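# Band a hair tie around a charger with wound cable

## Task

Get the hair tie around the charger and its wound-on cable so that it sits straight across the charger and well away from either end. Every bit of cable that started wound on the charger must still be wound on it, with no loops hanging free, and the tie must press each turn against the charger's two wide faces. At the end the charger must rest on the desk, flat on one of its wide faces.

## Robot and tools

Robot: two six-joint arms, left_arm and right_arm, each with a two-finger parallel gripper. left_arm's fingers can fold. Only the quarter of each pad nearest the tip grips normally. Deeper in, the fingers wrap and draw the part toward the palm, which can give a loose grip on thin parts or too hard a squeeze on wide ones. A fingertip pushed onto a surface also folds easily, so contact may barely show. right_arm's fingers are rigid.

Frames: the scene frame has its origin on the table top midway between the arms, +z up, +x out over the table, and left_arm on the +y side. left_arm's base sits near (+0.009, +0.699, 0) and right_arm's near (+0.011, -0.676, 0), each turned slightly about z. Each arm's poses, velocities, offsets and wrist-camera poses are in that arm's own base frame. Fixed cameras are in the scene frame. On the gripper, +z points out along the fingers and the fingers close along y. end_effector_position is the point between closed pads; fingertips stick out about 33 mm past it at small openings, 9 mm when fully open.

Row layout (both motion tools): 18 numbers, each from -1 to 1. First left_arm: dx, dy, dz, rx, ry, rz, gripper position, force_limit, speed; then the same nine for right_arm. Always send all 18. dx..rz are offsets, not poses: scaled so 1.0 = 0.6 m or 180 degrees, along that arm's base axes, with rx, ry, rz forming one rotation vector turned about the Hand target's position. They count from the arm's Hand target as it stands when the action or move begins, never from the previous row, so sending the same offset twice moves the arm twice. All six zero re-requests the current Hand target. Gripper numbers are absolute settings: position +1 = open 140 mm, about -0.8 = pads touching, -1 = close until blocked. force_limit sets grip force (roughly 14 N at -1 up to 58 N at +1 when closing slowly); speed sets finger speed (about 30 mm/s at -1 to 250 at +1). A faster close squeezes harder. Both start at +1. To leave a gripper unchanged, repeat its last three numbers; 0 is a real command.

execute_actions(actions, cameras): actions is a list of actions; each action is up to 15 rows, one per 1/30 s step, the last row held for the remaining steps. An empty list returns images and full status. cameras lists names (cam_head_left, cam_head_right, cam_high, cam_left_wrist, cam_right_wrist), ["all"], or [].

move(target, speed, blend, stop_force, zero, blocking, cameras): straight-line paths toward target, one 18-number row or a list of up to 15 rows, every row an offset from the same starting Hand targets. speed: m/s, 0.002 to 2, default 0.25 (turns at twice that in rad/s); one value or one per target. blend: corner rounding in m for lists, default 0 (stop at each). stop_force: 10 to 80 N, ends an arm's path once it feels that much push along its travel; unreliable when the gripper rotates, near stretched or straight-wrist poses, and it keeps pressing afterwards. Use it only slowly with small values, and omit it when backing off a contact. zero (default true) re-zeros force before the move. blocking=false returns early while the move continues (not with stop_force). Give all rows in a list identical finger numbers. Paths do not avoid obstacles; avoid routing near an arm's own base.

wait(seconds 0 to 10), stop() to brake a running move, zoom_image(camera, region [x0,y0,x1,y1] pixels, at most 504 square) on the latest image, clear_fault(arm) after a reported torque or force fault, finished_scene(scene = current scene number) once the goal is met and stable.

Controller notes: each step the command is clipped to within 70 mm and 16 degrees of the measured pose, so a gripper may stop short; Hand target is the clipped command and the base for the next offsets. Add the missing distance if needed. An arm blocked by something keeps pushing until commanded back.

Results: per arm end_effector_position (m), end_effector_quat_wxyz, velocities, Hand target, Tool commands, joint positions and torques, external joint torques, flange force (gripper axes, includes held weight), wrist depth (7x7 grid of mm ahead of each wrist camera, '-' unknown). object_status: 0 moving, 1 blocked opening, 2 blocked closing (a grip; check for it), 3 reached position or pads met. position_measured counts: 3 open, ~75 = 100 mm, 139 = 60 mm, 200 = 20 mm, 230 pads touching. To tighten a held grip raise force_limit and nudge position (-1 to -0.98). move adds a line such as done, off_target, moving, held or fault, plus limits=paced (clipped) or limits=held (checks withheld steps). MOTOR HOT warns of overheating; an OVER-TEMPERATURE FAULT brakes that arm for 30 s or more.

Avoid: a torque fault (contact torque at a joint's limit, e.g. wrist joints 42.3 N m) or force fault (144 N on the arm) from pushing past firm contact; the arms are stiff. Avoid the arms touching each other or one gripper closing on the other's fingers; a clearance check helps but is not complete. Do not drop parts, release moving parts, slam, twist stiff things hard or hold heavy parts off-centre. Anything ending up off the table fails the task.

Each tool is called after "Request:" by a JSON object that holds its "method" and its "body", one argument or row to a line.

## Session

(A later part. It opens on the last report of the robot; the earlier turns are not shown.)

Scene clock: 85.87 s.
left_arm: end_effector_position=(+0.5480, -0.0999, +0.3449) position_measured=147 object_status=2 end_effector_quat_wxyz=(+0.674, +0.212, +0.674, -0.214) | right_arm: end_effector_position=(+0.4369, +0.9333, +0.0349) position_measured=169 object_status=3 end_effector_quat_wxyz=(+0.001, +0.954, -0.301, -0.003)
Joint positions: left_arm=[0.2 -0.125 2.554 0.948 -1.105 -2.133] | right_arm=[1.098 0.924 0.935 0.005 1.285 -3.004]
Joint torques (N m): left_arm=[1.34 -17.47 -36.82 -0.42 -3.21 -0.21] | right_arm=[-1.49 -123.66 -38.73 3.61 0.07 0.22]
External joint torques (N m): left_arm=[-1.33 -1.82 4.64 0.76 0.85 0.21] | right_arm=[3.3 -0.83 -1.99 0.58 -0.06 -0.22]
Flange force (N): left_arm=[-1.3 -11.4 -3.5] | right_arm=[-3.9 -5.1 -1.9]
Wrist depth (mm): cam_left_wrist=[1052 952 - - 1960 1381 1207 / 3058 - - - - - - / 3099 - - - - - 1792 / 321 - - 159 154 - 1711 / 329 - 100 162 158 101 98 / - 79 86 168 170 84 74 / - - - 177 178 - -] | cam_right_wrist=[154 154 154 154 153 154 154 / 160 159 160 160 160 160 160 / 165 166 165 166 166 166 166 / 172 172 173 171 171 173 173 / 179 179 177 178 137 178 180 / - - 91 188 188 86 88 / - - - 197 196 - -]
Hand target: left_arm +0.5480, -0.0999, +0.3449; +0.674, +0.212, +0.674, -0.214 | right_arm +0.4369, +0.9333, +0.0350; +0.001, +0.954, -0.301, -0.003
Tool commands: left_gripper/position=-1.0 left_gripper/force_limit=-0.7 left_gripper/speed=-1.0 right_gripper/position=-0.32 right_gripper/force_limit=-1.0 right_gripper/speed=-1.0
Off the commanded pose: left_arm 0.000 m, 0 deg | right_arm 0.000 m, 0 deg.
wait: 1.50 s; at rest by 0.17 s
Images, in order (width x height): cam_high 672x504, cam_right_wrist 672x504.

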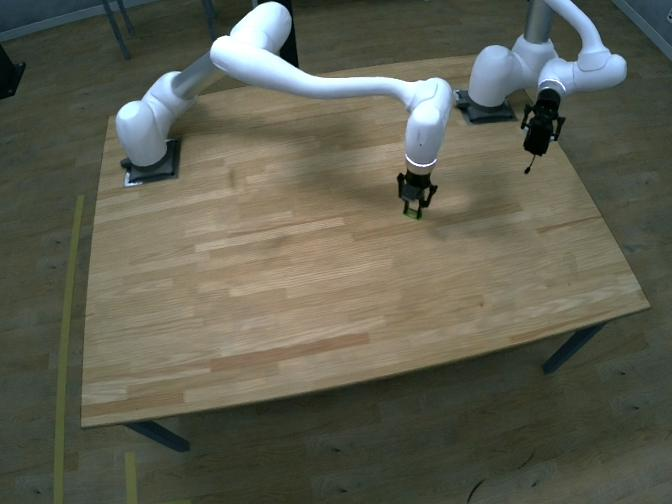

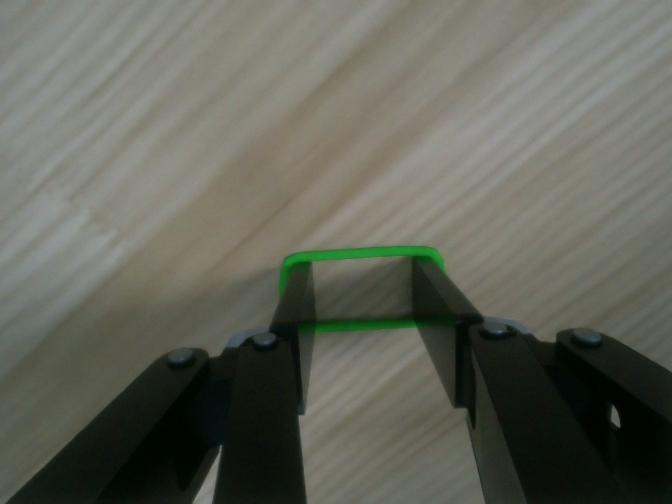

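Request:
{"method": "move", "body": {
  "target": [0,0,0,0,0,0,-1,-0.7,-1,0,0,0.05,0,0,0,-0.32,-1,-1],
  "speed": 0.03,
  "cameras": ["cam_right_wrist","cam_high"]
}}

Request:
{"method": "zoom_image", "body": {
  "camera": "cam_high",
  "region": [370, 160, 450, 220]
}}

Scene clock: 87.90 s.
left_arm: end_effector_position=(+0.5480, -0.0999, +0.3449) position_measured=147 object_status=2 end_effector_quat_wxyz=(+0.674, +0.212, +0.674, -0.214) | right_arm: end_effector_position=(+0.4369, +0.9333, +0.0649) position_measured=169 object_status=3 end_effector_quat_wxyz=(+0.001, +0.954, -0.301, -0.003)
Joint positions: left_arm=[0.2 -0.125 2.554 0.948 -1.105 -2.133] | right_arm=[1.098 0.908 0.91 0.005 1.326 -3.004]
Joint torques (N m): left_arm=[1.56 -17.7 -37.01 -0.44 -3.26 -0.19] | right_arm=[-1.51 -126.04 -40.49 3.64 -0.02 0.17]
External joint torques (N m): left_arm=[-1.5 -1.66 4.82 0.77 0.9 0.19] | right_arm=[1.44 2.33 -0.66 0.55 0.03 -0.17]
Flange force (N): left_arm=[-0.9 -11.8 -3.0] | right_arm=[-2.4 -6.9 0.5]
Wrist depth (mm): cam_left_wrist=[1033 1038 - - - 1326 1274 / 2797 - - 2440 - - - / 2730 - - - - 1806 - / - - - 159 154 - 1626 / 330 3185 100 162 149 100 98 / - 79 86 169 167 84 74 / - - - 176 179 - -] | cam_right_wrist=[181 181 181 181 181 181 181 / 188 188 188 188 188 188 188 / 197 195 195 195 195 195 195 / 202 203 203 203 202 203 203 / 212 212 208 210 141 210 210 / 219 - 91 221 221 86 88 / - - - 231 231 - -]
Hand target: left_arm +0.5480, -0.0999, +0.3449; +0.674, +0.212, +0.674, -0.214 | right_arm +0.4369, +0.9333, +0.0650; +0.001, +0.954, -0.301, -0.003
Off the commanded pose: left_arm 0.000 m, 0 deg | right_arm 0.000 m, 0 deg.
move: done
Images, in order (width x height): cam_high 672x504, cam_right_wrist 672x504.

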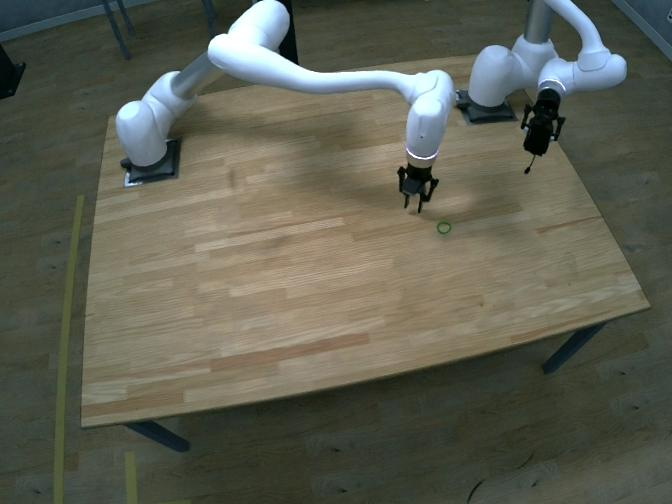

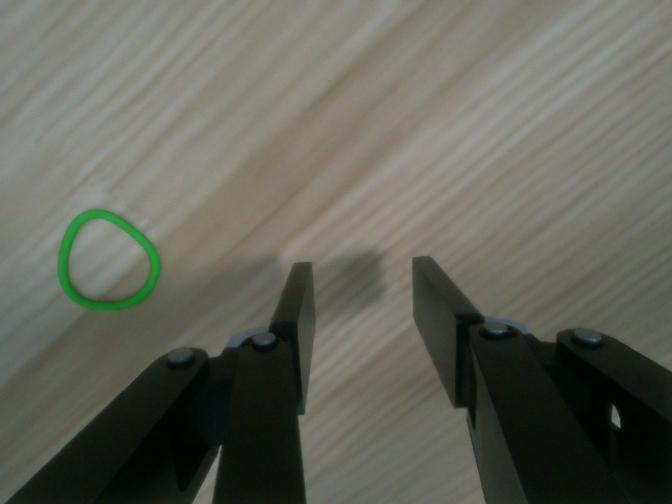

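Scaled by 6.300 from the camera's 672x504 image, which has a finer 960x720 frame.

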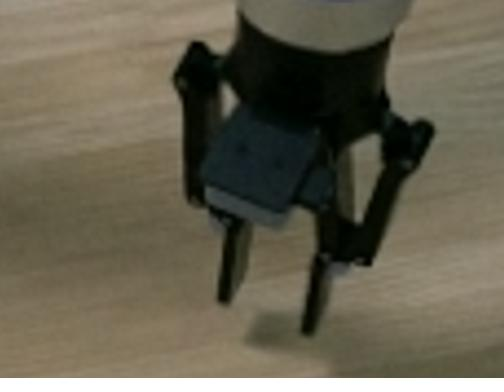

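Request:
{"method": "move", "body": {
  "target": [
    [0,0,0,0,0,0,-1,-0.7,-1,0,-0.2,0.3,0,0,0,-0.32,-1,-1],
    [-0.213,-0.13,-0.2,0.458,0.237,-0.239,-1,-0.7,-1,0.02,-0.8,0.4,0.272,-0.523,0.523,-0.32,-1,-1]
  ],
  "cameras": ["all"],
  "speed": 0.35
}}

Scene clock: 104.37 s.
left_arm: end_effector_position=(+0.4202, -0.1779, +0.2249) position_measured=147 object_status=2 end_effector_quat_wxyz=(+0.001, +0.708, +0.707, -0.001) | right_arm: end_effector_position=(+0.4488, +0.4533, +0.3050) position_measured=169 object_status=3 end_effector_quat_wxyz=(+0.498, -0.502, -0.500, -0.500)
Joint positions: left_arm=[-0.475 -0.101 2.061 3.14 -1.181 -3.614] | right_arm=[0.189 0.216 2.295 -1.417 -1.454 -4.09]
Joint torques (N m): left_arm=[1.42 -26.36 -44.1 -4.35 -0.01 -0.17] | right_arm=[-1.35 -46.94 -22.04 1.48 -2.24 0.19]
External joint torques (N m): left_arm=[-1.35 -2.28 5.03 0.37 -0.01 0.17] | right_arm=[1.42 2.09 -0.17 0.55 -0.06 -0.19]
Flange force (N): left_arm=[2.1 -11.7 5.1] | right_arm=[-4.1 2.0 4.7]
Wrist depth (mm): cam_left_wrist=[334 329 328 324 321 319 315 / 348 345 343 336 335 333 329 / 361 358 355 354 347 344 341 / 377 373 368 159 160 358 357 / 394 384 106 163 161 118 365 / - 79 86 169 171 84 75 / - - - 179 181 - -] | cam_right_wrist=[2564 1063 648 3188 3024 - 2457 / - 1156 - 3188 3370 - 2743 / - 1134 1168 3469 3629 2775 2808 / - 1012 1185 1185 1216 3521 - / 971 959 135 825 124 918 858 / 733 - 91 606 - 86 88 / - - - 497 - - -]
Hand target: left_arm +0.4202, -0.1779, +0.2249; +0.001, +0.708, +0.707, -0.001 | right_arm +0.4489, +0.4533, +0.3050; +0.498, -0.502, -0.500, -0.500
Off the commanded pose: left_arm 0.000 m, 0 deg | right_arm 0.000 m, 0 deg.
move: done

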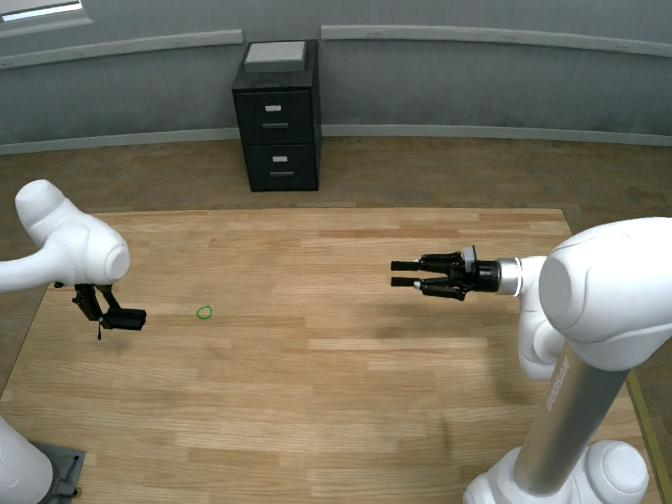

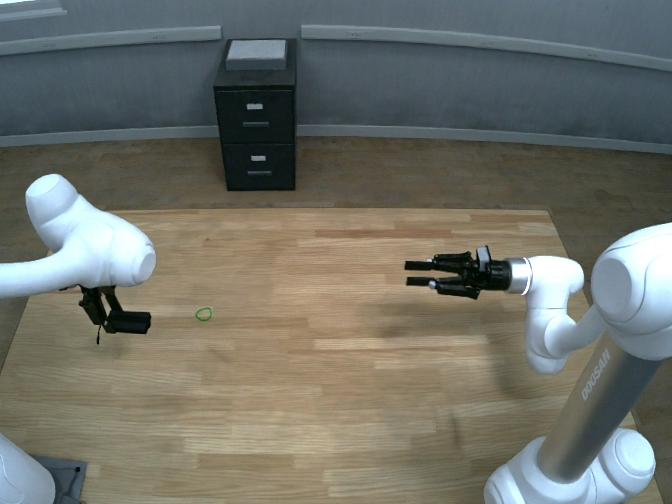

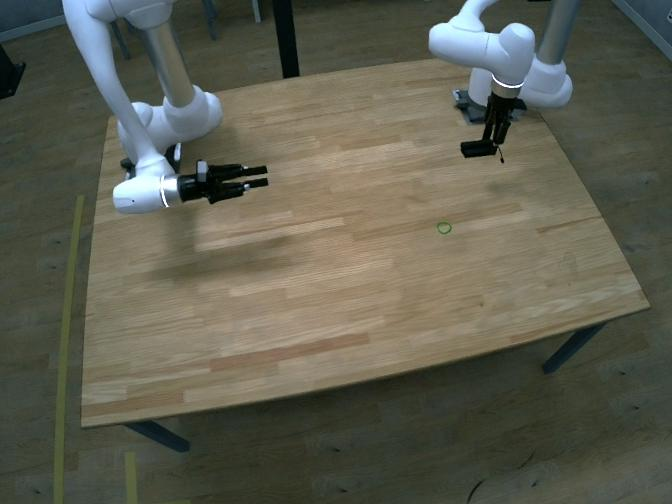

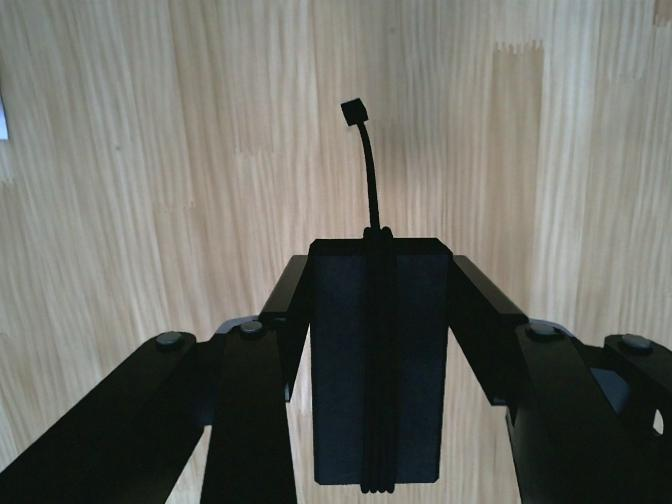

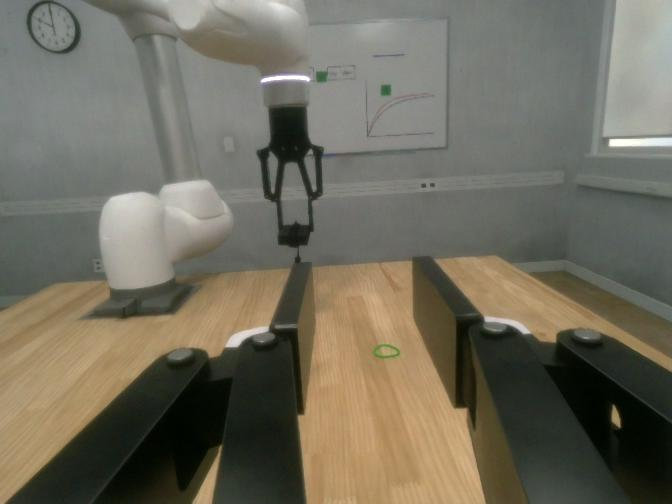

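Request:
{"method": "move", "body": {
  "target": [0,0,-0.299,0,0,0,-1,-0.7,-1,0,0,0,0,0,0,-0.32,-1,-1],
  "speed": 0.08
}}

Request:
{"method": "move", "body": {
  "target": [
    [0,0,0,0,0,0,0.15,-1,-1,0,0,0,0,0,0,-1,-1,0],
    [0,0,0.3,0,0,0,0.15,-1,-1,0,0,0,0,0,0,-1,-1,0],
    [0.243,-0.275,0.23,0,0,0,-0.5,-1,-1,0,0,0,0,0,0,-1,-1,0]
  ],
  "cameras": ["cam_left_wrist","cam_high"]
}}

Scene clock: 108.90 s.
left_arm: end_effector_position=(+0.4202, -0.1779, +0.0455) position_measured=147 object_status=2 end_effector_quat_wxyz=(+0.001, +0.708, +0.707, -0.001) | right_arm: end_effector_position=(+0.4489, +0.4533, +0.3050) position_measured=169 object_status=3 end_effector_quat_wxyz=(+0.498, -0.502, -0.500, -0.500)
Joint positions: left_arm=[-0.475 0.09 2.257 3.139 -0.793 -3.613] | right_arm=[0.189 0.216 2.295 -1.417 -1.454 -4.09]
Joint torques (N m): left_arm=[1.44 -36.89 -33.96 -3.45 0.07 -0.13] | right_arm=[-1.58 -47.72 -22.04 1.52 -2.21 0.15]
External joint torques (N m): left_arm=[-1.49 -2.67 3.84 0.38 -0.09 0.13] | right_arm=[1.63 2.48 -0.25 0.51 -0.09 -0.16]
Flange force (N): left_arm=[1.4 -11.0 -0.9] | right_arm=[-4.7 2.5 5.2]
Wrist depth (mm): cam_left_wrist=[169 166 165 164 162 160 159 / 175 173 172 170 169 167 166 / 183 181 179 177 175 174 172 / 191 189 187 163 159 180 180 / 200 195 106 162 158 118 185 / - 79 86 170 173 84 74 / - - - 179 181 - -] | cam_right_wrist=[- 861 3232 2712 4289 - 2457 / 2537 3232 680 3064 3188 - 3867 / 3188 1035 719 2537 - - 3932 / 3232 1026 1268 925 1168 3521 - / 971 963 135 831 124 907 2775 / 730 - 91 608 - 86 88 / - - - 497 - - -]
Hand target: left_arm +0.4202, -0.1779, +0.0455; +0.001, +0.708, +0.707, -0.001 | right_arm +0.4489, +0.4533, +0.3050; +0.498, -0.502, -0.500, -0.500
Off the commanded pose: left_arm 0.000 m, 0 deg | right_arm 0.000 m, 0 deg.
move: done

Scene clock: 114.17 s.
left_arm: end_effector_position=(+0.5660, -0.3429, +0.1835) position_measured=192 object_status=0 end_effector_quat_wxyz=(+0.001, +0.708, +0.707, -0.001) | right_arm: end_effector_position=(+0.4489, +0.4533, +0.3050) position_measured=233 object_status=3 end_effector_quat_wxyz=(+0.498, -0.502, -0.500, -0.500)
Joint positions: left_arm=[-0.596 0.251 1.757 3.14 -1.132 -3.735] | right_arm=[0.189 0.216 2.295 -1.417 -1.454 -4.09]
Joint torques (N m): left_arm=[1.83 -59.95 -41.52 -4.11 -0.11 -0.2] | right_arm=[-1.42 -47.8 -22.03 1.52 -2.23 0.2]
External joint torques (N m): left_arm=[-1.94 -4.12 3.29 0.2 0.08 0.2] | right_arm=[1.56 2.98 -0.19 0.51 -0.07 -0.21]
Flange force (N): left_arm=[4.3 -12.2 0.8] | right_arm=[-5.7 3.0 5.2]
Wrist depth (mm): cam_left_wrist=[296 269 288 288 287 282 279 / 306 293 300 297 296 293 290 / 320 318 315 310 307 306 301 / 334 328 330 322 320 316 314 / 349 344 336 333 120 327 327 / 366 72 96 86 - 92 81 / - 64 - 370 - - 71] | cam_right_wrist=[2877 3024 587 516 3064 - 2712 / - - 1063 3064 - - 2681 / - 1162 1102 713 - - - / - 1008 1296 719 1140 3323 - / 971 940 995 110 925 855 840 / 690 - - - - - 631 / - - - - - - -]
Hand target: left_arm +0.5660, -0.3429, +0.1835; +0.001, +0.708, +0.707, -0.001 | right_arm +0.4489, +0.4533, +0.3050; +0.498, -0.502, -0.500, -0.500
Off the commanded pose: left_arm 0.000 m, 0 deg | right_arm 0.000 m, 0 deg.
move: done
Images, in order (width x height): cam_high 672x504, cam_left_wrist 672x504.

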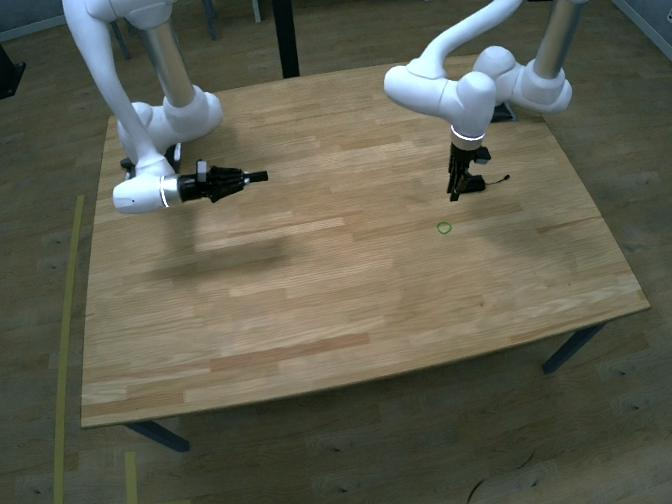

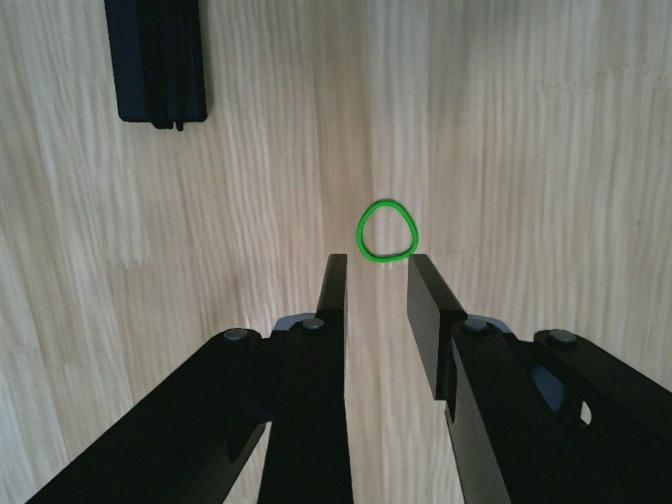

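Request:
{"method": "move", "body": {
  "target": [-0.0112,0,-0.229,0,0,0,-0.5,-1,-1,0,0,0,0,0,0,-1,-1,0],
  "speed": 0.12,
  "cameras": ["cam_left_wrist","cam_high","cam_head_left"]
}}

Request:
{"method": "zoom_image", "body": {
  "camera": "cam_left_wrist",
  "region": [270, 200, 490, 360]
}}

Request:
{"method": "zoom_image", "body": {
  "camera": "cam_head_left",
  "region": [170, 260, 250, 330]
}}

Request:
{"method": "zoom_image", "body": {
  "camera": "cam_high",
  "region": [410, 180, 490, 240]
}}

Scene clock: 117.57 s.
left_arm: end_effector_position=(+0.5593, -0.3429, +0.0461) position_measured=192 object_status=3 end_effector_quat_wxyz=(+0.001, +0.708, +0.707, -0.001) | right_arm: end_effector_position=(+0.4489, +0.4533, +0.3050) position_measured=233 object_status=3 end_effector_quat_wxyz=(+0.498, -0.502, -0.500, -0.500)
Joint positions: left_arm=[-0.602 0.365 1.889 3.139 -0.886 -3.741] | right_arm=[0.189 0.216 2.295 -1.417 -1.454 -4.09]
Joint torques (N m): left_arm=[1.53 -65.52 -35.73 -3.55 -0.09 -0.1] | right_arm=[-1.4 -47.85 -22.09 1.53 -2.23 0.18]
External joint torques (N m): left_arm=[-1.27 -4.48 2.96 0.21 0.06 0.1] | right_arm=[1.45 2.88 -0.16 0.5 -0.07 -0.18]
Flange force (N): left_arm=[4.7 -11.1 -2.7] | right_arm=[-5.5 2.9 4.9]
Wrist depth (mm): cam_left_wrist=[149 167 165 164 163 161 159 / 175 174 172 170 169 167 166 / 184 181 179 177 176 174 172 / 191 189 188 185 182 182 179 / 200 197 192 184 145 186 187 / 208 72 96 86 201 92 81 / - 64 - 210 211 - 71] | cam_right_wrist=[3024 - 747 2537 3104 - 2564 / - - 568 549 3188 - 2808 / - 1113 1129 655 3745 - 3024 / - 1012 1134 678 1180 2912 - / 971 947 1000 110 932 849 2336 / 688 - - - - - 634 / - - - - - - -]
Hand target: left_arm +0.5592, -0.3429, +0.0461; +0.001, +0.708, +0.707, -0.001 | right_arm +0.4489, +0.4533, +0.3050; +0.498, -0.502, -0.500, -0.500
Off the commanded pose: left_arm 0.000 m, 0 deg | right_arm 0.000 m, 0 deg.
move: done
Images, in order (width x height): cam_head_left 672x504, cam_high 672x504, cam_left_wrist 672x504.

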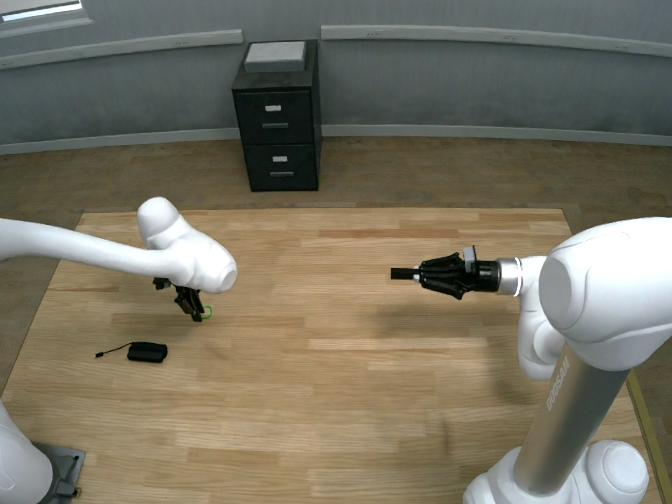

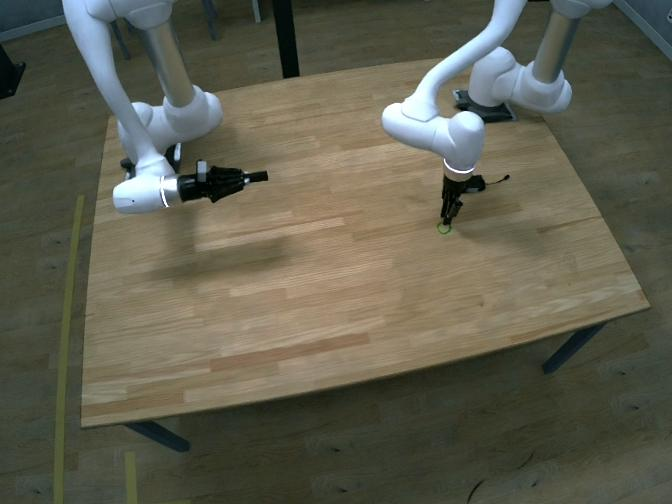

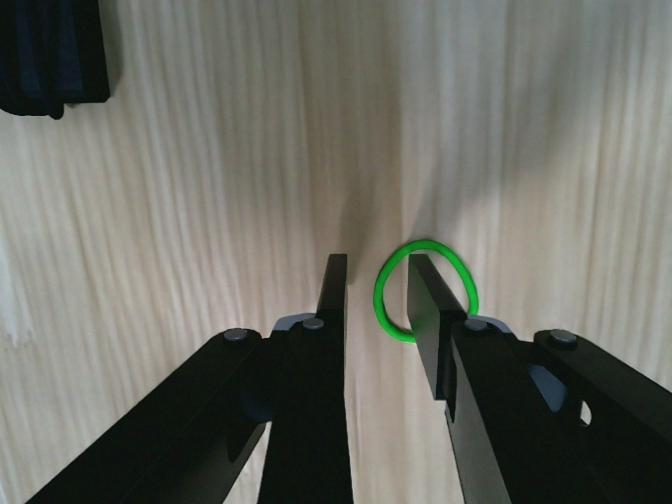

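Scaled by 2.291 from the camera's 672x504 image, which has a finer 960x720 frame.

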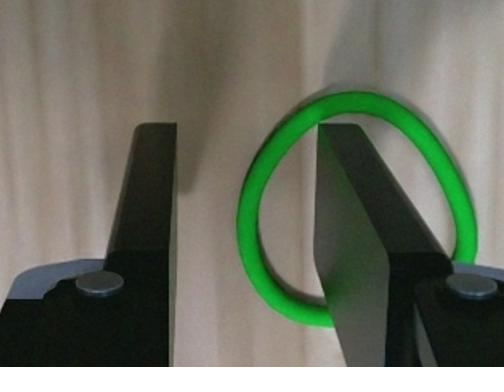

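Scaled by 6.300 from the camera's 672x504 image, which has a finer 960x720 frame.

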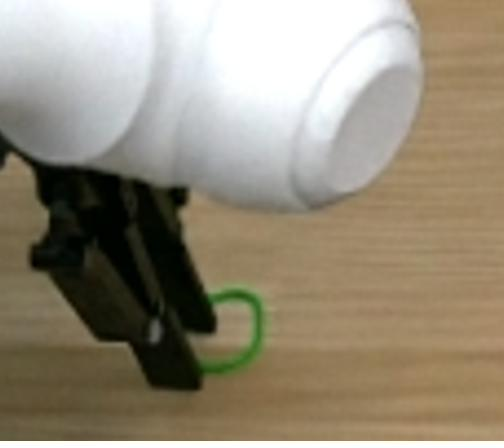

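Scaled by 6.300 from the camera's 672x504 image, which has a finer 960x720 frame.

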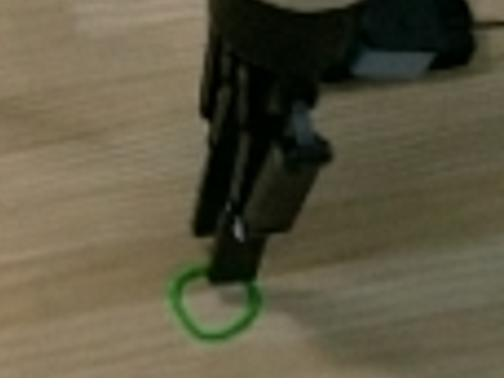

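Request:
{"method": "move", "body": {
  "target": [
    [0.002,-0.003,-0.0165,0,0,0,-0.5,-1,-1,0,0,0,0,0,0,-1,-1,0],
    [0.002,-0.003,-0.0165,0,0,0,-1,-0.5,-1,0,0,0,0,0,0,-1,-1,0]
  ],
  "speed": 0.02
}}

Request:
{"method": "wait", "body": {
  "seconds": 1,
  "cameras": ["cam_left_wrist"]
}}

Request:
{"method": "move", "body": {
  "target": [0,0,0.1,0,0,0,-1,-0.5,-1,0,0,0,0,0,0,-1,-1,0],
  "speed": 0.1,
  "cameras": ["cam_left_wrist","cam_high","cam_head_left","cam_right_wrist"]
}}

Request:
{"method": "zoom_image", "body": {
  "camera": "cam_high",
  "region": [410, 160, 490, 240]
}}

Request:
{"method": "zoom_image", "body": {
  "camera": "cam_left_wrist",
  "region": [270, 200, 490, 360]
}}

Scene clock: 121.70 s.
left_arm: end_effector_position=(+0.5604, -0.3447, +0.0362) position_measured=226 object_status=0 end_effector_quat_wxyz=(+0.001, +0.708, +0.707, -0.001) | right_arm: end_effector_position=(+0.4489, +0.4533, +0.3050) position_measured=233 object_status=3 end_effector_quat_wxyz=(+0.498, -0.502, -0.500, -0.500)
Joint positions: left_arm=[-0.603 0.378 1.892 3.139 -0.87 -3.742] | right_arm=[0.189 0.216 2.295 -1.417 -1.454 -4.09]
Joint torques (N m): left_arm=[1.74 -65.57 -35.19 -3.59 -0.16 -0.12] | right_arm=[-1.46 -47.56 -22.02 1.5 -2.25 0.19]
External joint torques (N m): left_arm=[-1.63 -5.31 2.87 0.3 0.14 0.12] | right_arm=[1.48 2.51 -0.24 0.54 -0.05 -0.19]
Flange force (N): left_arm=[4.8 -12.2 -3.7] | right_arm=[-4.8 2.6 5.0]
Wrist depth (mm): cam_left_wrist=[149 158 156 155 154 152 151 / 165 165 163 162 159 158 157 / 173 172 169 168 167 165 163 / 180 179 177 173 172 172 170 / 189 187 183 103 111 177 177 / 198 194 - 80 - - 183 / - - 71 - - - -] | cam_right_wrist=[2877 - 759 3104 3024 - 2681 / - - 562 560 3145 - 2681 / - - 1067 611 3064 3064 - / - 1004 1180 696 1197 2842 - / 979 947 995 110 925 849 2336 / 684 - - - - - 641 / - - - - - - -]
Hand target: left_arm +0.5604, -0.3447, +0.0362; +0.001, +0.708, +0.707, -0.001 | right_arm +0.4489, +0.4533, +0.3050; +0.498, -0.502, -0.500, -0.500
Off the commanded pose: left_arm 0.000 m, 0 deg | right_arm 0.000 m, 0 deg.
move: done

Scene clock: 122.70 s.
left_arm: end_effector_position=(+0.5604, -0.3447, +0.0362) position_measured=226 object_status=2 end_effector_quat_wxyz=(+0.001, +0.708, +0.707, -0.001) | right_arm: end_effector_position=(+0.4489, +0.4533, +0.3050) position_measured=233 object_status=3 end_effector_quat_wxyz=(+0.498, -0.502, -0.500, -0.500)
Joint positions: left_arm=[-0.603 0.378 1.892 3.139 -0.87 -3.742] | right_arm=[0.189 0.216 2.295 -1.417 -1.454 -4.09]
Joint torques (N m): left_arm=[1.49 -65.51 -34.91 -3.56 -0.16 -0.21] | right_arm=[-1.36 -47.75 -22 1.53 -2.23 0.16]
External joint torques (N m): left_arm=[-1.39 -5.16 2.64 0.27 0.13 0.21] | right_arm=[1.22 3.34 -0.21 0.5 -0.05 -0.16]
Flange force (N): left_arm=[4.8 -11.3 -3.7] | right_arm=[-6.2 3.7 4.7]
Wrist depth (mm): cam_left_wrist=[150 158 156 155 153 152 150 / 166 165 163 161 160 158 157 / 172 171 169 169 167 165 163 / 181 179 177 174 172 171 169 / 188 187 183 103 111 176 178 / 198 194 - 80 - - 183 / - - 71 - - - -] | cam_right_wrist=[3232 - 724 3104 2949 - - / - - 587 558 3629 - 2651 / 3188 1026 1123 590 666 - 2268 / 4213 1012 1174 696 1140 1168 - / 971 929 991 110 918 849 2247 / 690 - - - - - 634 / - - - - - - -]
Hand target: left_arm +0.5604, -0.3447, +0.0362; +0.001, +0.708, +0.707, -0.001 | right_arm +0.4489, +0.4533, +0.3050; +0.498, -0.502, -0.500, -0.500
Tool commands: left_gripper/position=-1.0 left_gripper/force_limit=-0.5 left_gripper/speed=-1.0 right_gripper/position=-1.0 right_gripper/force_limit=-1.0 right_gripper/speed=+0.0
Off the commanded pose: left_arm 0.000 m, 0 deg | right_arm 0.000 m, 0 deg.
wait: 1.00 s; at rest by 0.17 s
Images, in order (width x height): cam_left_wrist 672x504.

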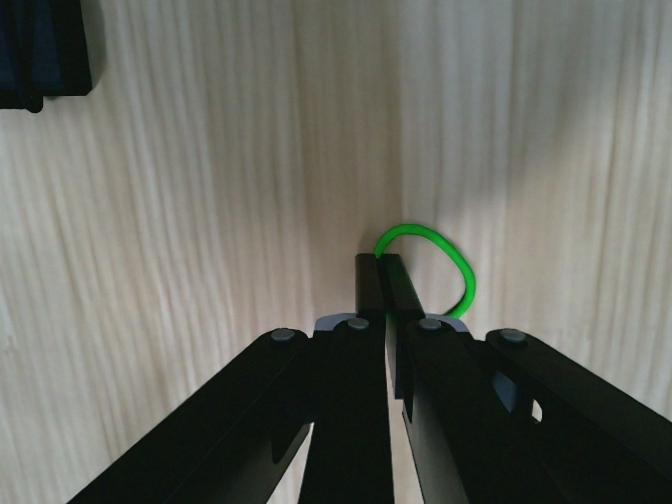

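Scene clock: 123.63 s.
left_arm: end_effector_position=(+0.5604, -0.3447, +0.0962) position_measured=226 object_status=2 end_effector_quat_wxyz=(+0.001, +0.708, +0.707, -0.001) | right_arm: end_effector_position=(+0.4489, +0.4533, +0.3050) position_measured=233 object_status=3 end_effector_quat_wxyz=(+0.498, -0.502, -0.500, -0.500)
Joint positions: left_arm=[-0.603 0.317 1.848 3.139 -0.975 -3.742] | right_arm=[0.189 0.216 2.295 -1.417 -1.454 -4.09]
Joint torques (N m): left_arm=[1.49 -63.56 -38.18 -3.8 0 -0.16] | right_arm=[-1.53 -47.71 -22.02 1.53 -2.24 0.14]
External joint torques (N m): left_arm=[-1.45 -4.01 3.18 0.23 -0.03 0.16] | right_arm=[1.44 2.96 -0.21 0.5 -0.05 -0.14]
Flange force (N): left_arm=[4.6 -11.2 -1.2] | right_arm=[-5.5 3.1 5.0]
Wrist depth (mm): cam_left_wrist=[188 196 211 208 206 205 203 / 224 221 219 217 215 213 211 / 232 231 230 227 223 222 219 / 242 240 239 234 230 233 229 / 255 252 246 102 111 238 239 / 267 261 - 80 - - 246 / - - 71 - - - -] | cam_right_wrist=[2877 3024 606 610 2842 3104 2651 / - - 489 536 3276 - 2743 / 2681 983 1174 666 3574 3188 3145 / - 1004 1174 674 1102 1268 - / 975 959 983 110 925 855 884 / 684 - - - - - 634 / - - - - - - -]
Hand target: left_arm +0.5604, -0.3447, +0.0962; +0.001, +0.708, +0.707, -0.001 | right_arm +0.4489, +0.4533, +0.3050; +0.498, -0.502, -0.500, -0.500
Off the commanded pose: left_arm 0.000 m, 0 deg | right_arm 0.000 m, 0 deg.
move: done
Images, in order (width x height): cam_head_left 672x504, cam_high 672x504, cam_left_wrist 672x504, cam_right_wrist 672x504.

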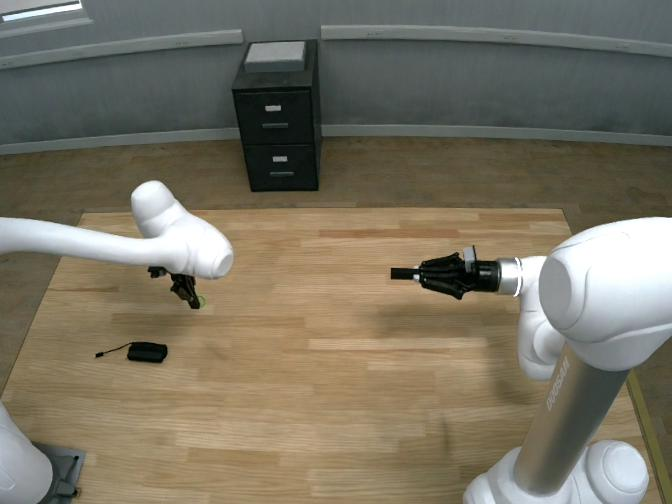

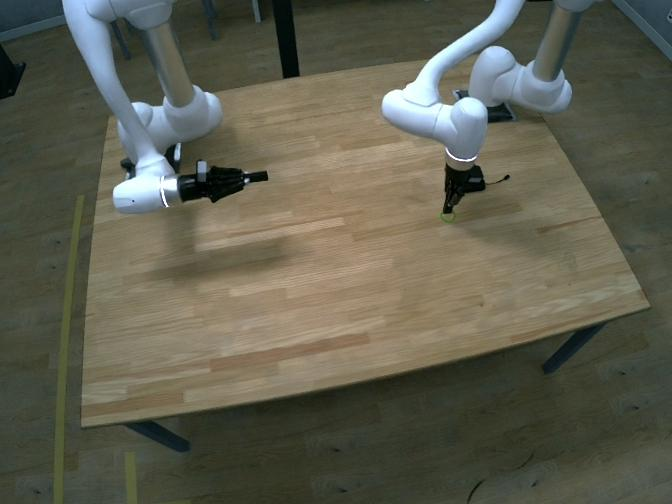

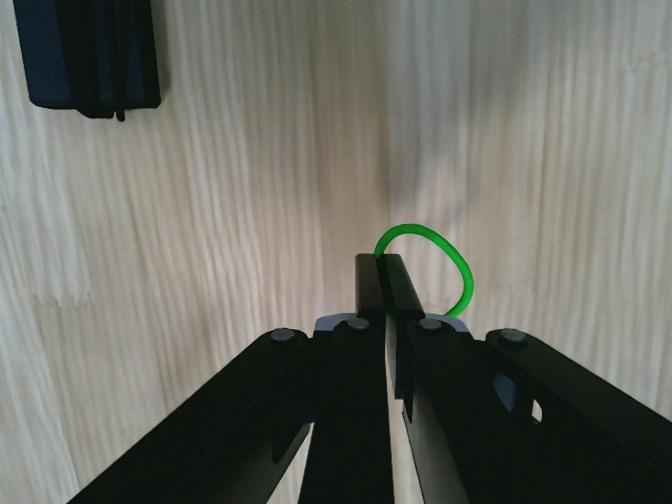

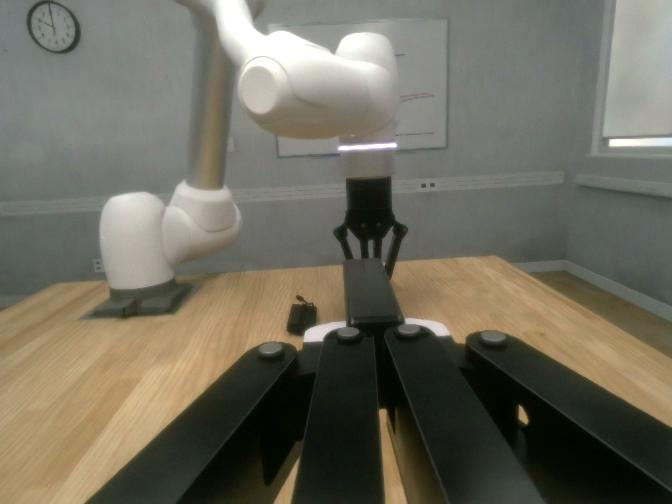

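Scaled by 6.300 from the camera's 672x504 image, which has a finer 960x720 frame.

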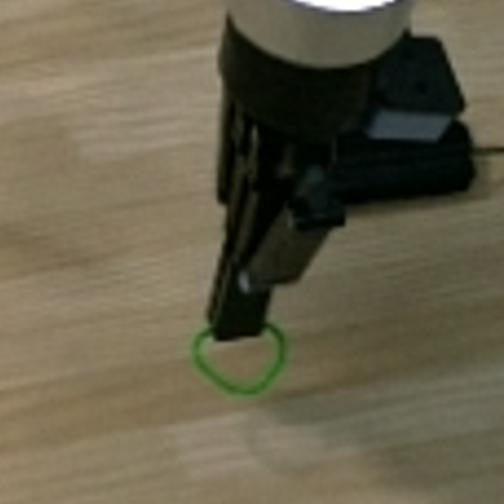

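Scaled by 2.291 from the camera's 672x504 image, which has a finer 960x720 frame.

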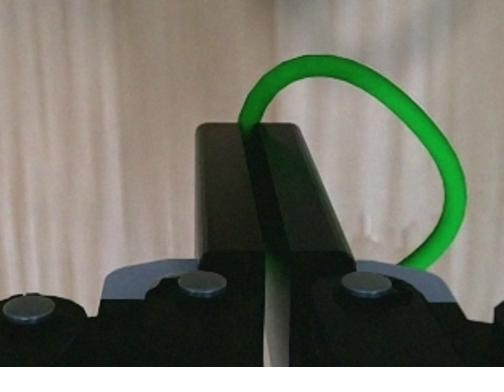

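Request:
{"method": "move", "body": {
  "target": [
    [0,0,0.25,0,0,0,-1,-0.5,-1,0,0,0,0,0,0,-1,-1,0],
    [-0.184,-0.425,0.348,-0.5,0,0,-1,-0.5,-1,-0.0667,0.27,0,0,0,0,-1,-1,0]
  ],
  "blend": [0.05,0],
  "cameras": ["all"]
}}

Scene clock: 129.63 s.
left_arm: end_effector_position=(+0.4501, -0.5997, +0.3050) position_measured=226 object_status=2 end_effector_quat_wxyz=(+0.501, +0.500, +0.499, -0.500) | right_arm: end_effector_position=(+0.4088, +0.6153, +0.3050) position_measured=233 object_status=3 end_effector_quat_wxyz=(+0.498, -0.502, -0.500, -0.500)
Joint positions: left_arm=[-0.602 0.294 2.188 1.072 -1.218 -2.138] | right_arm=[0.537 0.257 2.237 -1.127 -1.251 -4.135]
Joint torques (N m): left_arm=[1.81 -55.49 -33.49 -0.41 -2.34 -0.18] | right_arm=[-1.46 -53.79 -23.8 2.05 -2.27 0.17]
External joint torques (N m): left_arm=[-1.8 -5.16 3.02 0.26 -0.02 0.18] | right_arm=[1.43 3.1 -0.27 0.54 -0.1 -0.17]
Flange force (N): left_arm=[-6.3 -12.0 -3.5] | right_arm=[-5.7 1.4 5.7]
Wrist depth (mm): cam_left_wrist=[719 749 831 825 825 852 944 / 623 728 572 566 2831 - 2903 / 2797 831 605 557 424 - 2340 / - 697 701 3099 271 3058 - / 3185 697 97 98 101 93 2389 / - - - 80 - - 2903 / - - 71 - - - -] | cam_right_wrist=[2949 - 638 610 2651 - - / - - 890 2912 547 - 3024 / - 1012 955 453 575 - 3574 / - 864 979 268 - - - / 897 861 1008 110 936 849 828 / 686 - - - - - 638 / - - - - - - -]
Hand target: left_arm +0.4500, -0.5997, +0.3050; +0.501, +0.500, +0.499, -0.500 | right_arm +0.4088, +0.6153, +0.3050; +0.498, -0.502, -0.500, -0.500
Off the commanded pose: left_arm 0.000 m, 0 deg | right_arm 0.000 m, 0 deg.
move: done

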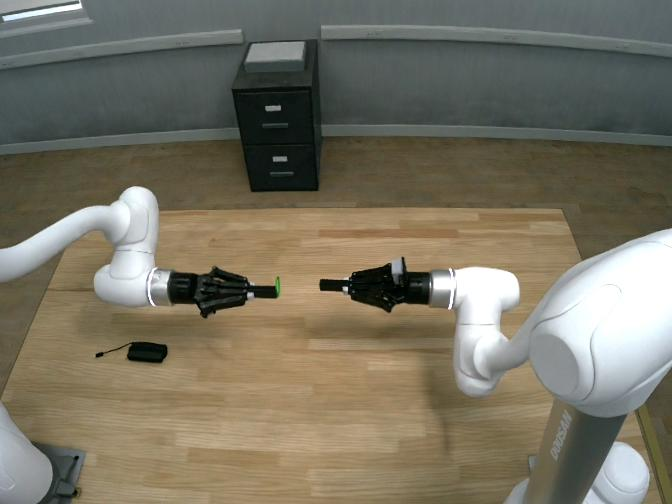

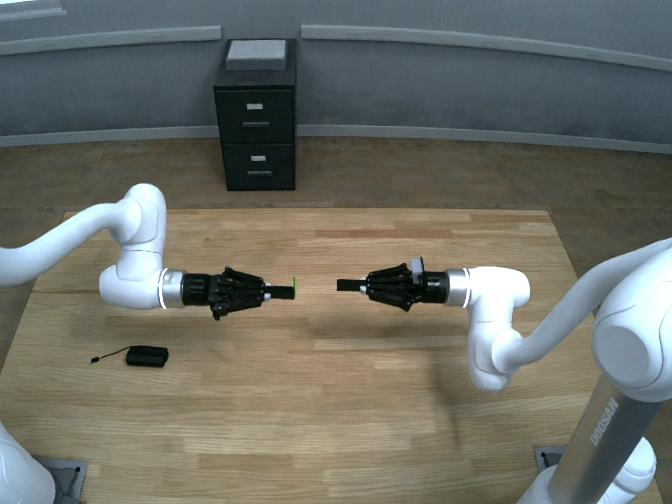

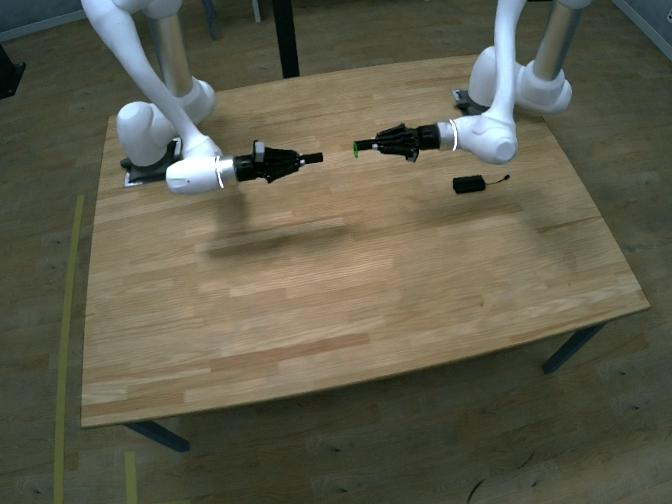

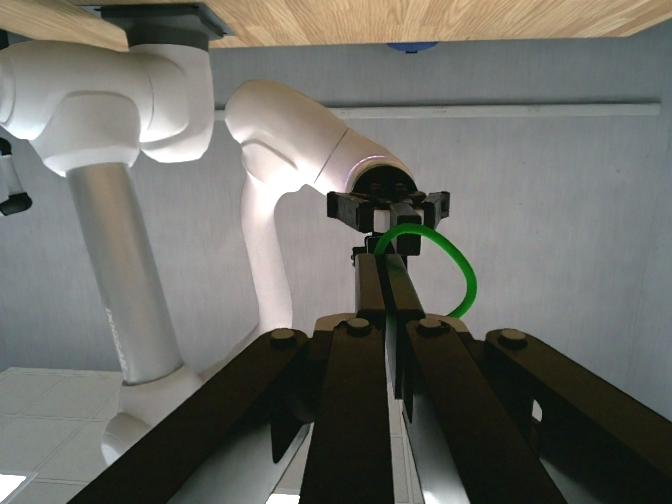

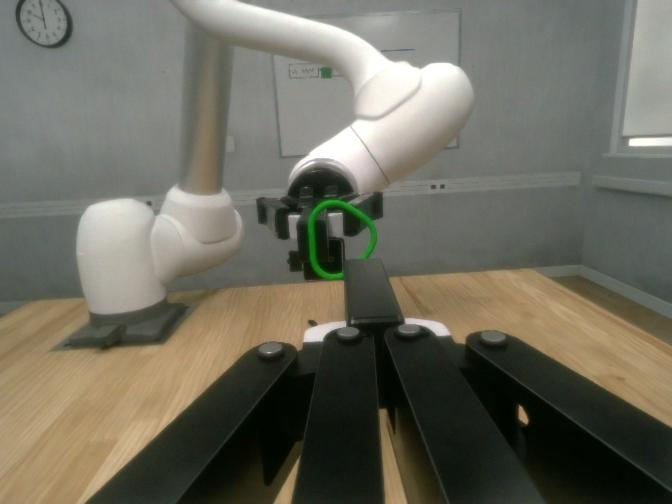

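Request:
{"method": "zoom_image", "body": {
  "camera": "cam_right_wrist",
  "region": [250, 170, 430, 330]
}}

Request:
{"method": "zoom_image", "body": {
  "camera": "cam_left_wrist",
  "region": [320, 180, 500, 330]
}}

Scaled by 2.800 from the camera's 672x504 image, which has a finer 960x720 frame.

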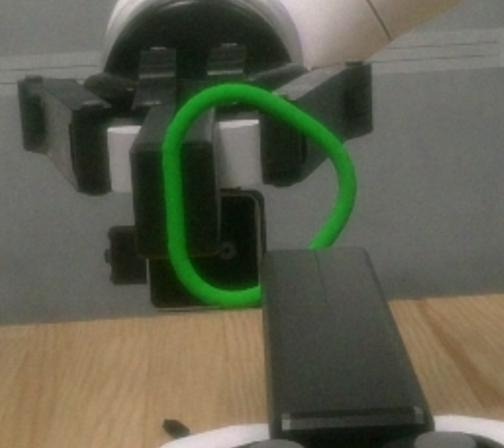

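Scaled by 2.800 from the camera's 672x504 image, which has a finer 960x720 frame.

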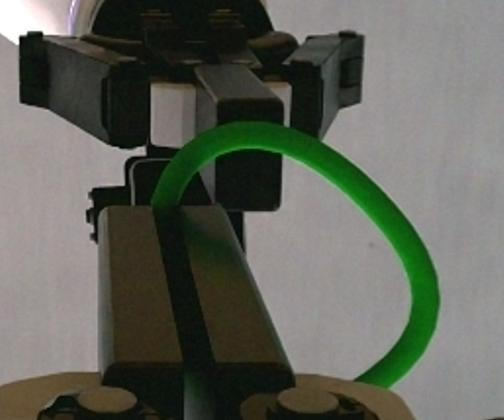

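Request:
{"method": "move", "body": {
  "target": [0,0,0,0,0,0,-1,-0.5,-1,-0.0073,0.147,0,0,0,0,-1,-1,0],
  "speed": 0.1,
  "cameras": ["cam_left_wrist","cam_right_wrist","cam_head_left"]
}}

Request:
{"method": "zoom_image", "body": {
  "camera": "cam_right_wrist",
  "region": [250, 170, 430, 330]
}}

Request:
{"method": "zoom_image", "body": {
  "camera": "cam_left_wrist",
  "region": [320, 180, 500, 330]
}}

Request:
{"method": "zoom_image", "body": {
  "camera": "cam_head_left",
  "region": [230, 250, 330, 320]
}}

Scene clock: 135.33 s.
left_arm: end_effector_position=(+0.4500, -0.5997, +0.3050) position_measured=226 object_status=2 end_effector_quat_wxyz=(+0.501, +0.500, +0.499, -0.500) | right_arm: end_effector_position=(+0.4045, +0.7035, +0.3050) position_measured=233 object_status=3 end_effector_quat_wxyz=(+0.498, -0.502, -0.500, -0.500)
Joint positions: left_arm=[-0.602 0.294 2.188 1.072 -1.218 -2.138] | right_arm=[0.681 0.32 2.141 -1.008 -1.157 -4.151]
Joint torques (N m): left_arm=[1.22 -56.64 -33.3 -0.4 -2.35 -0.2] | right_arm=[-1.53 -62.01 -25.43 2.35 -2.33 0.16]
External joint torques (N m): left_arm=[-1.37 -3.86 2.84 0.28 0 0.2] | right_arm=[1.68 2.78 -0.38 0.51 -0.07 -0.16]
Flange force (N): left_arm=[-4.3 -9.9 -3.2] | right_arm=[-4.7 0.3 5.7]
Wrist depth (mm): cam_left_wrist=[719 752 856 831 925 813 837 / 630 742 469 506 2698 - - / 671 671 479 473 379 3185 - / 719 714 610 281 182 - - / 3230 693 642 98 104 93 - / - - - 80 - - - / - - 71 - - - -] | cam_right_wrist=[3024 751 563 525 495 - 2457 / - 834 846 2808 464 522 3276 / - 918 918 418 488 - 3745 / 740 813 894 183 3064 - - / 840 808 922 111 929 852 897 / 682 - - - - - 638 / - - - - - - -]
Hand target: left_arm +0.4500, -0.5997, +0.3050; +0.501, +0.500, +0.499, -0.500 | right_arm +0.4045, +0.7035, +0.3050; +0.498, -0.502, -0.500, -0.500
Off the commanded pose: left_arm 0.000 m, 0 deg | right_arm 0.000 m, 0 deg.
move: done
Images, in order (width x height): cam_head_left 672x504, cam_left_wrist 672x504, cam_right_wrist 672x504.

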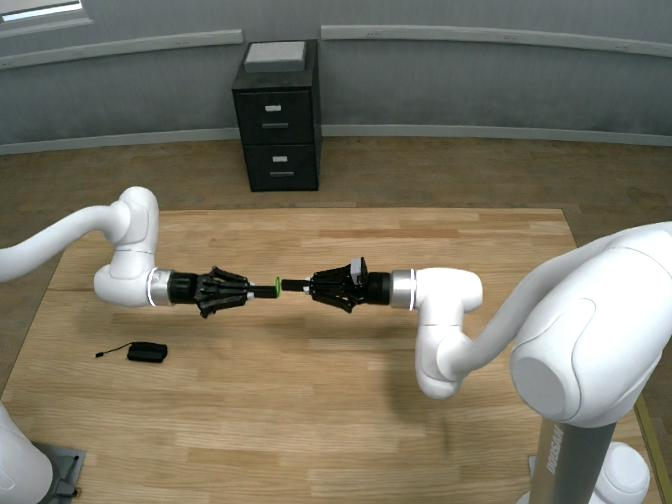

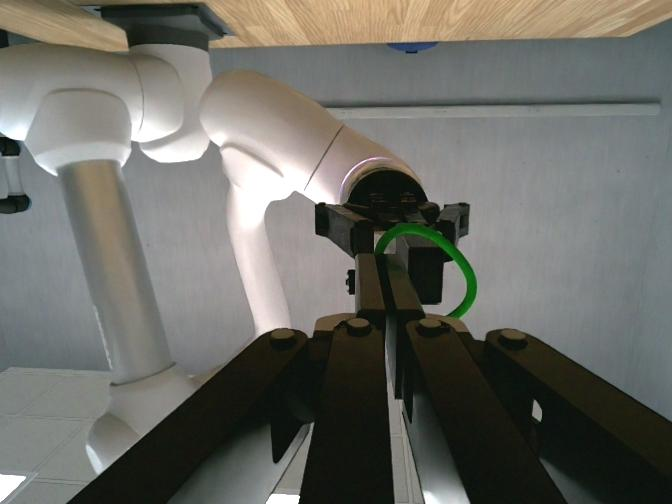

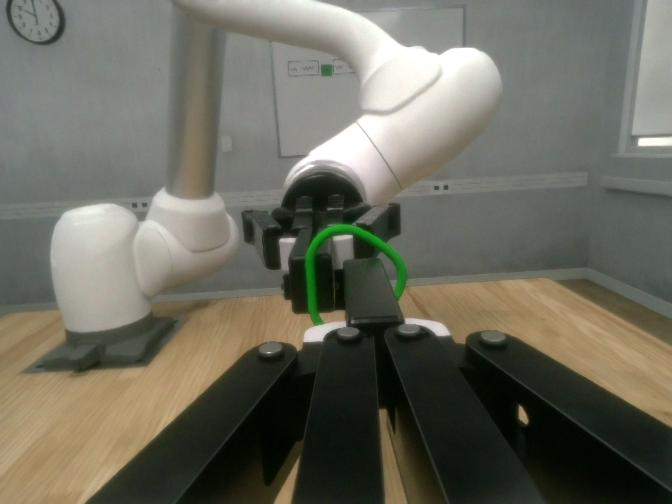

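Scaled by 2.800 from the camera's 672x504 image, which has a finer 960x720 frame.

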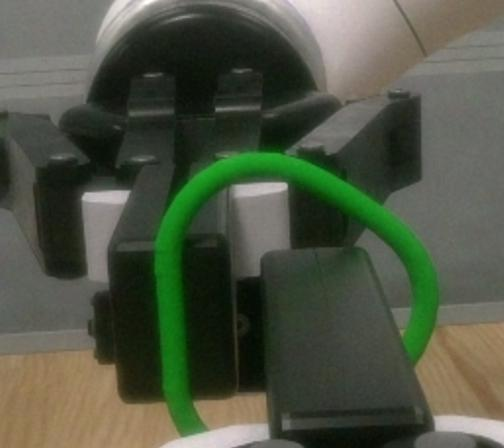

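Scaled by 2.800 from the camera's 672x504 image, which has a finer 960x720 frame.

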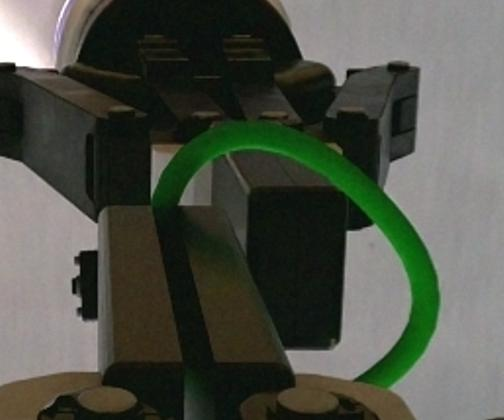

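Scaled by 5.040 from the camera's 672x504 image, which has a finer 960x720 frame.

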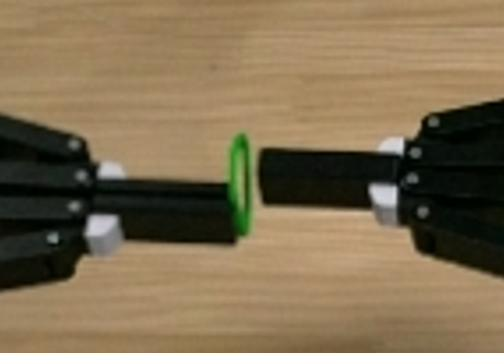

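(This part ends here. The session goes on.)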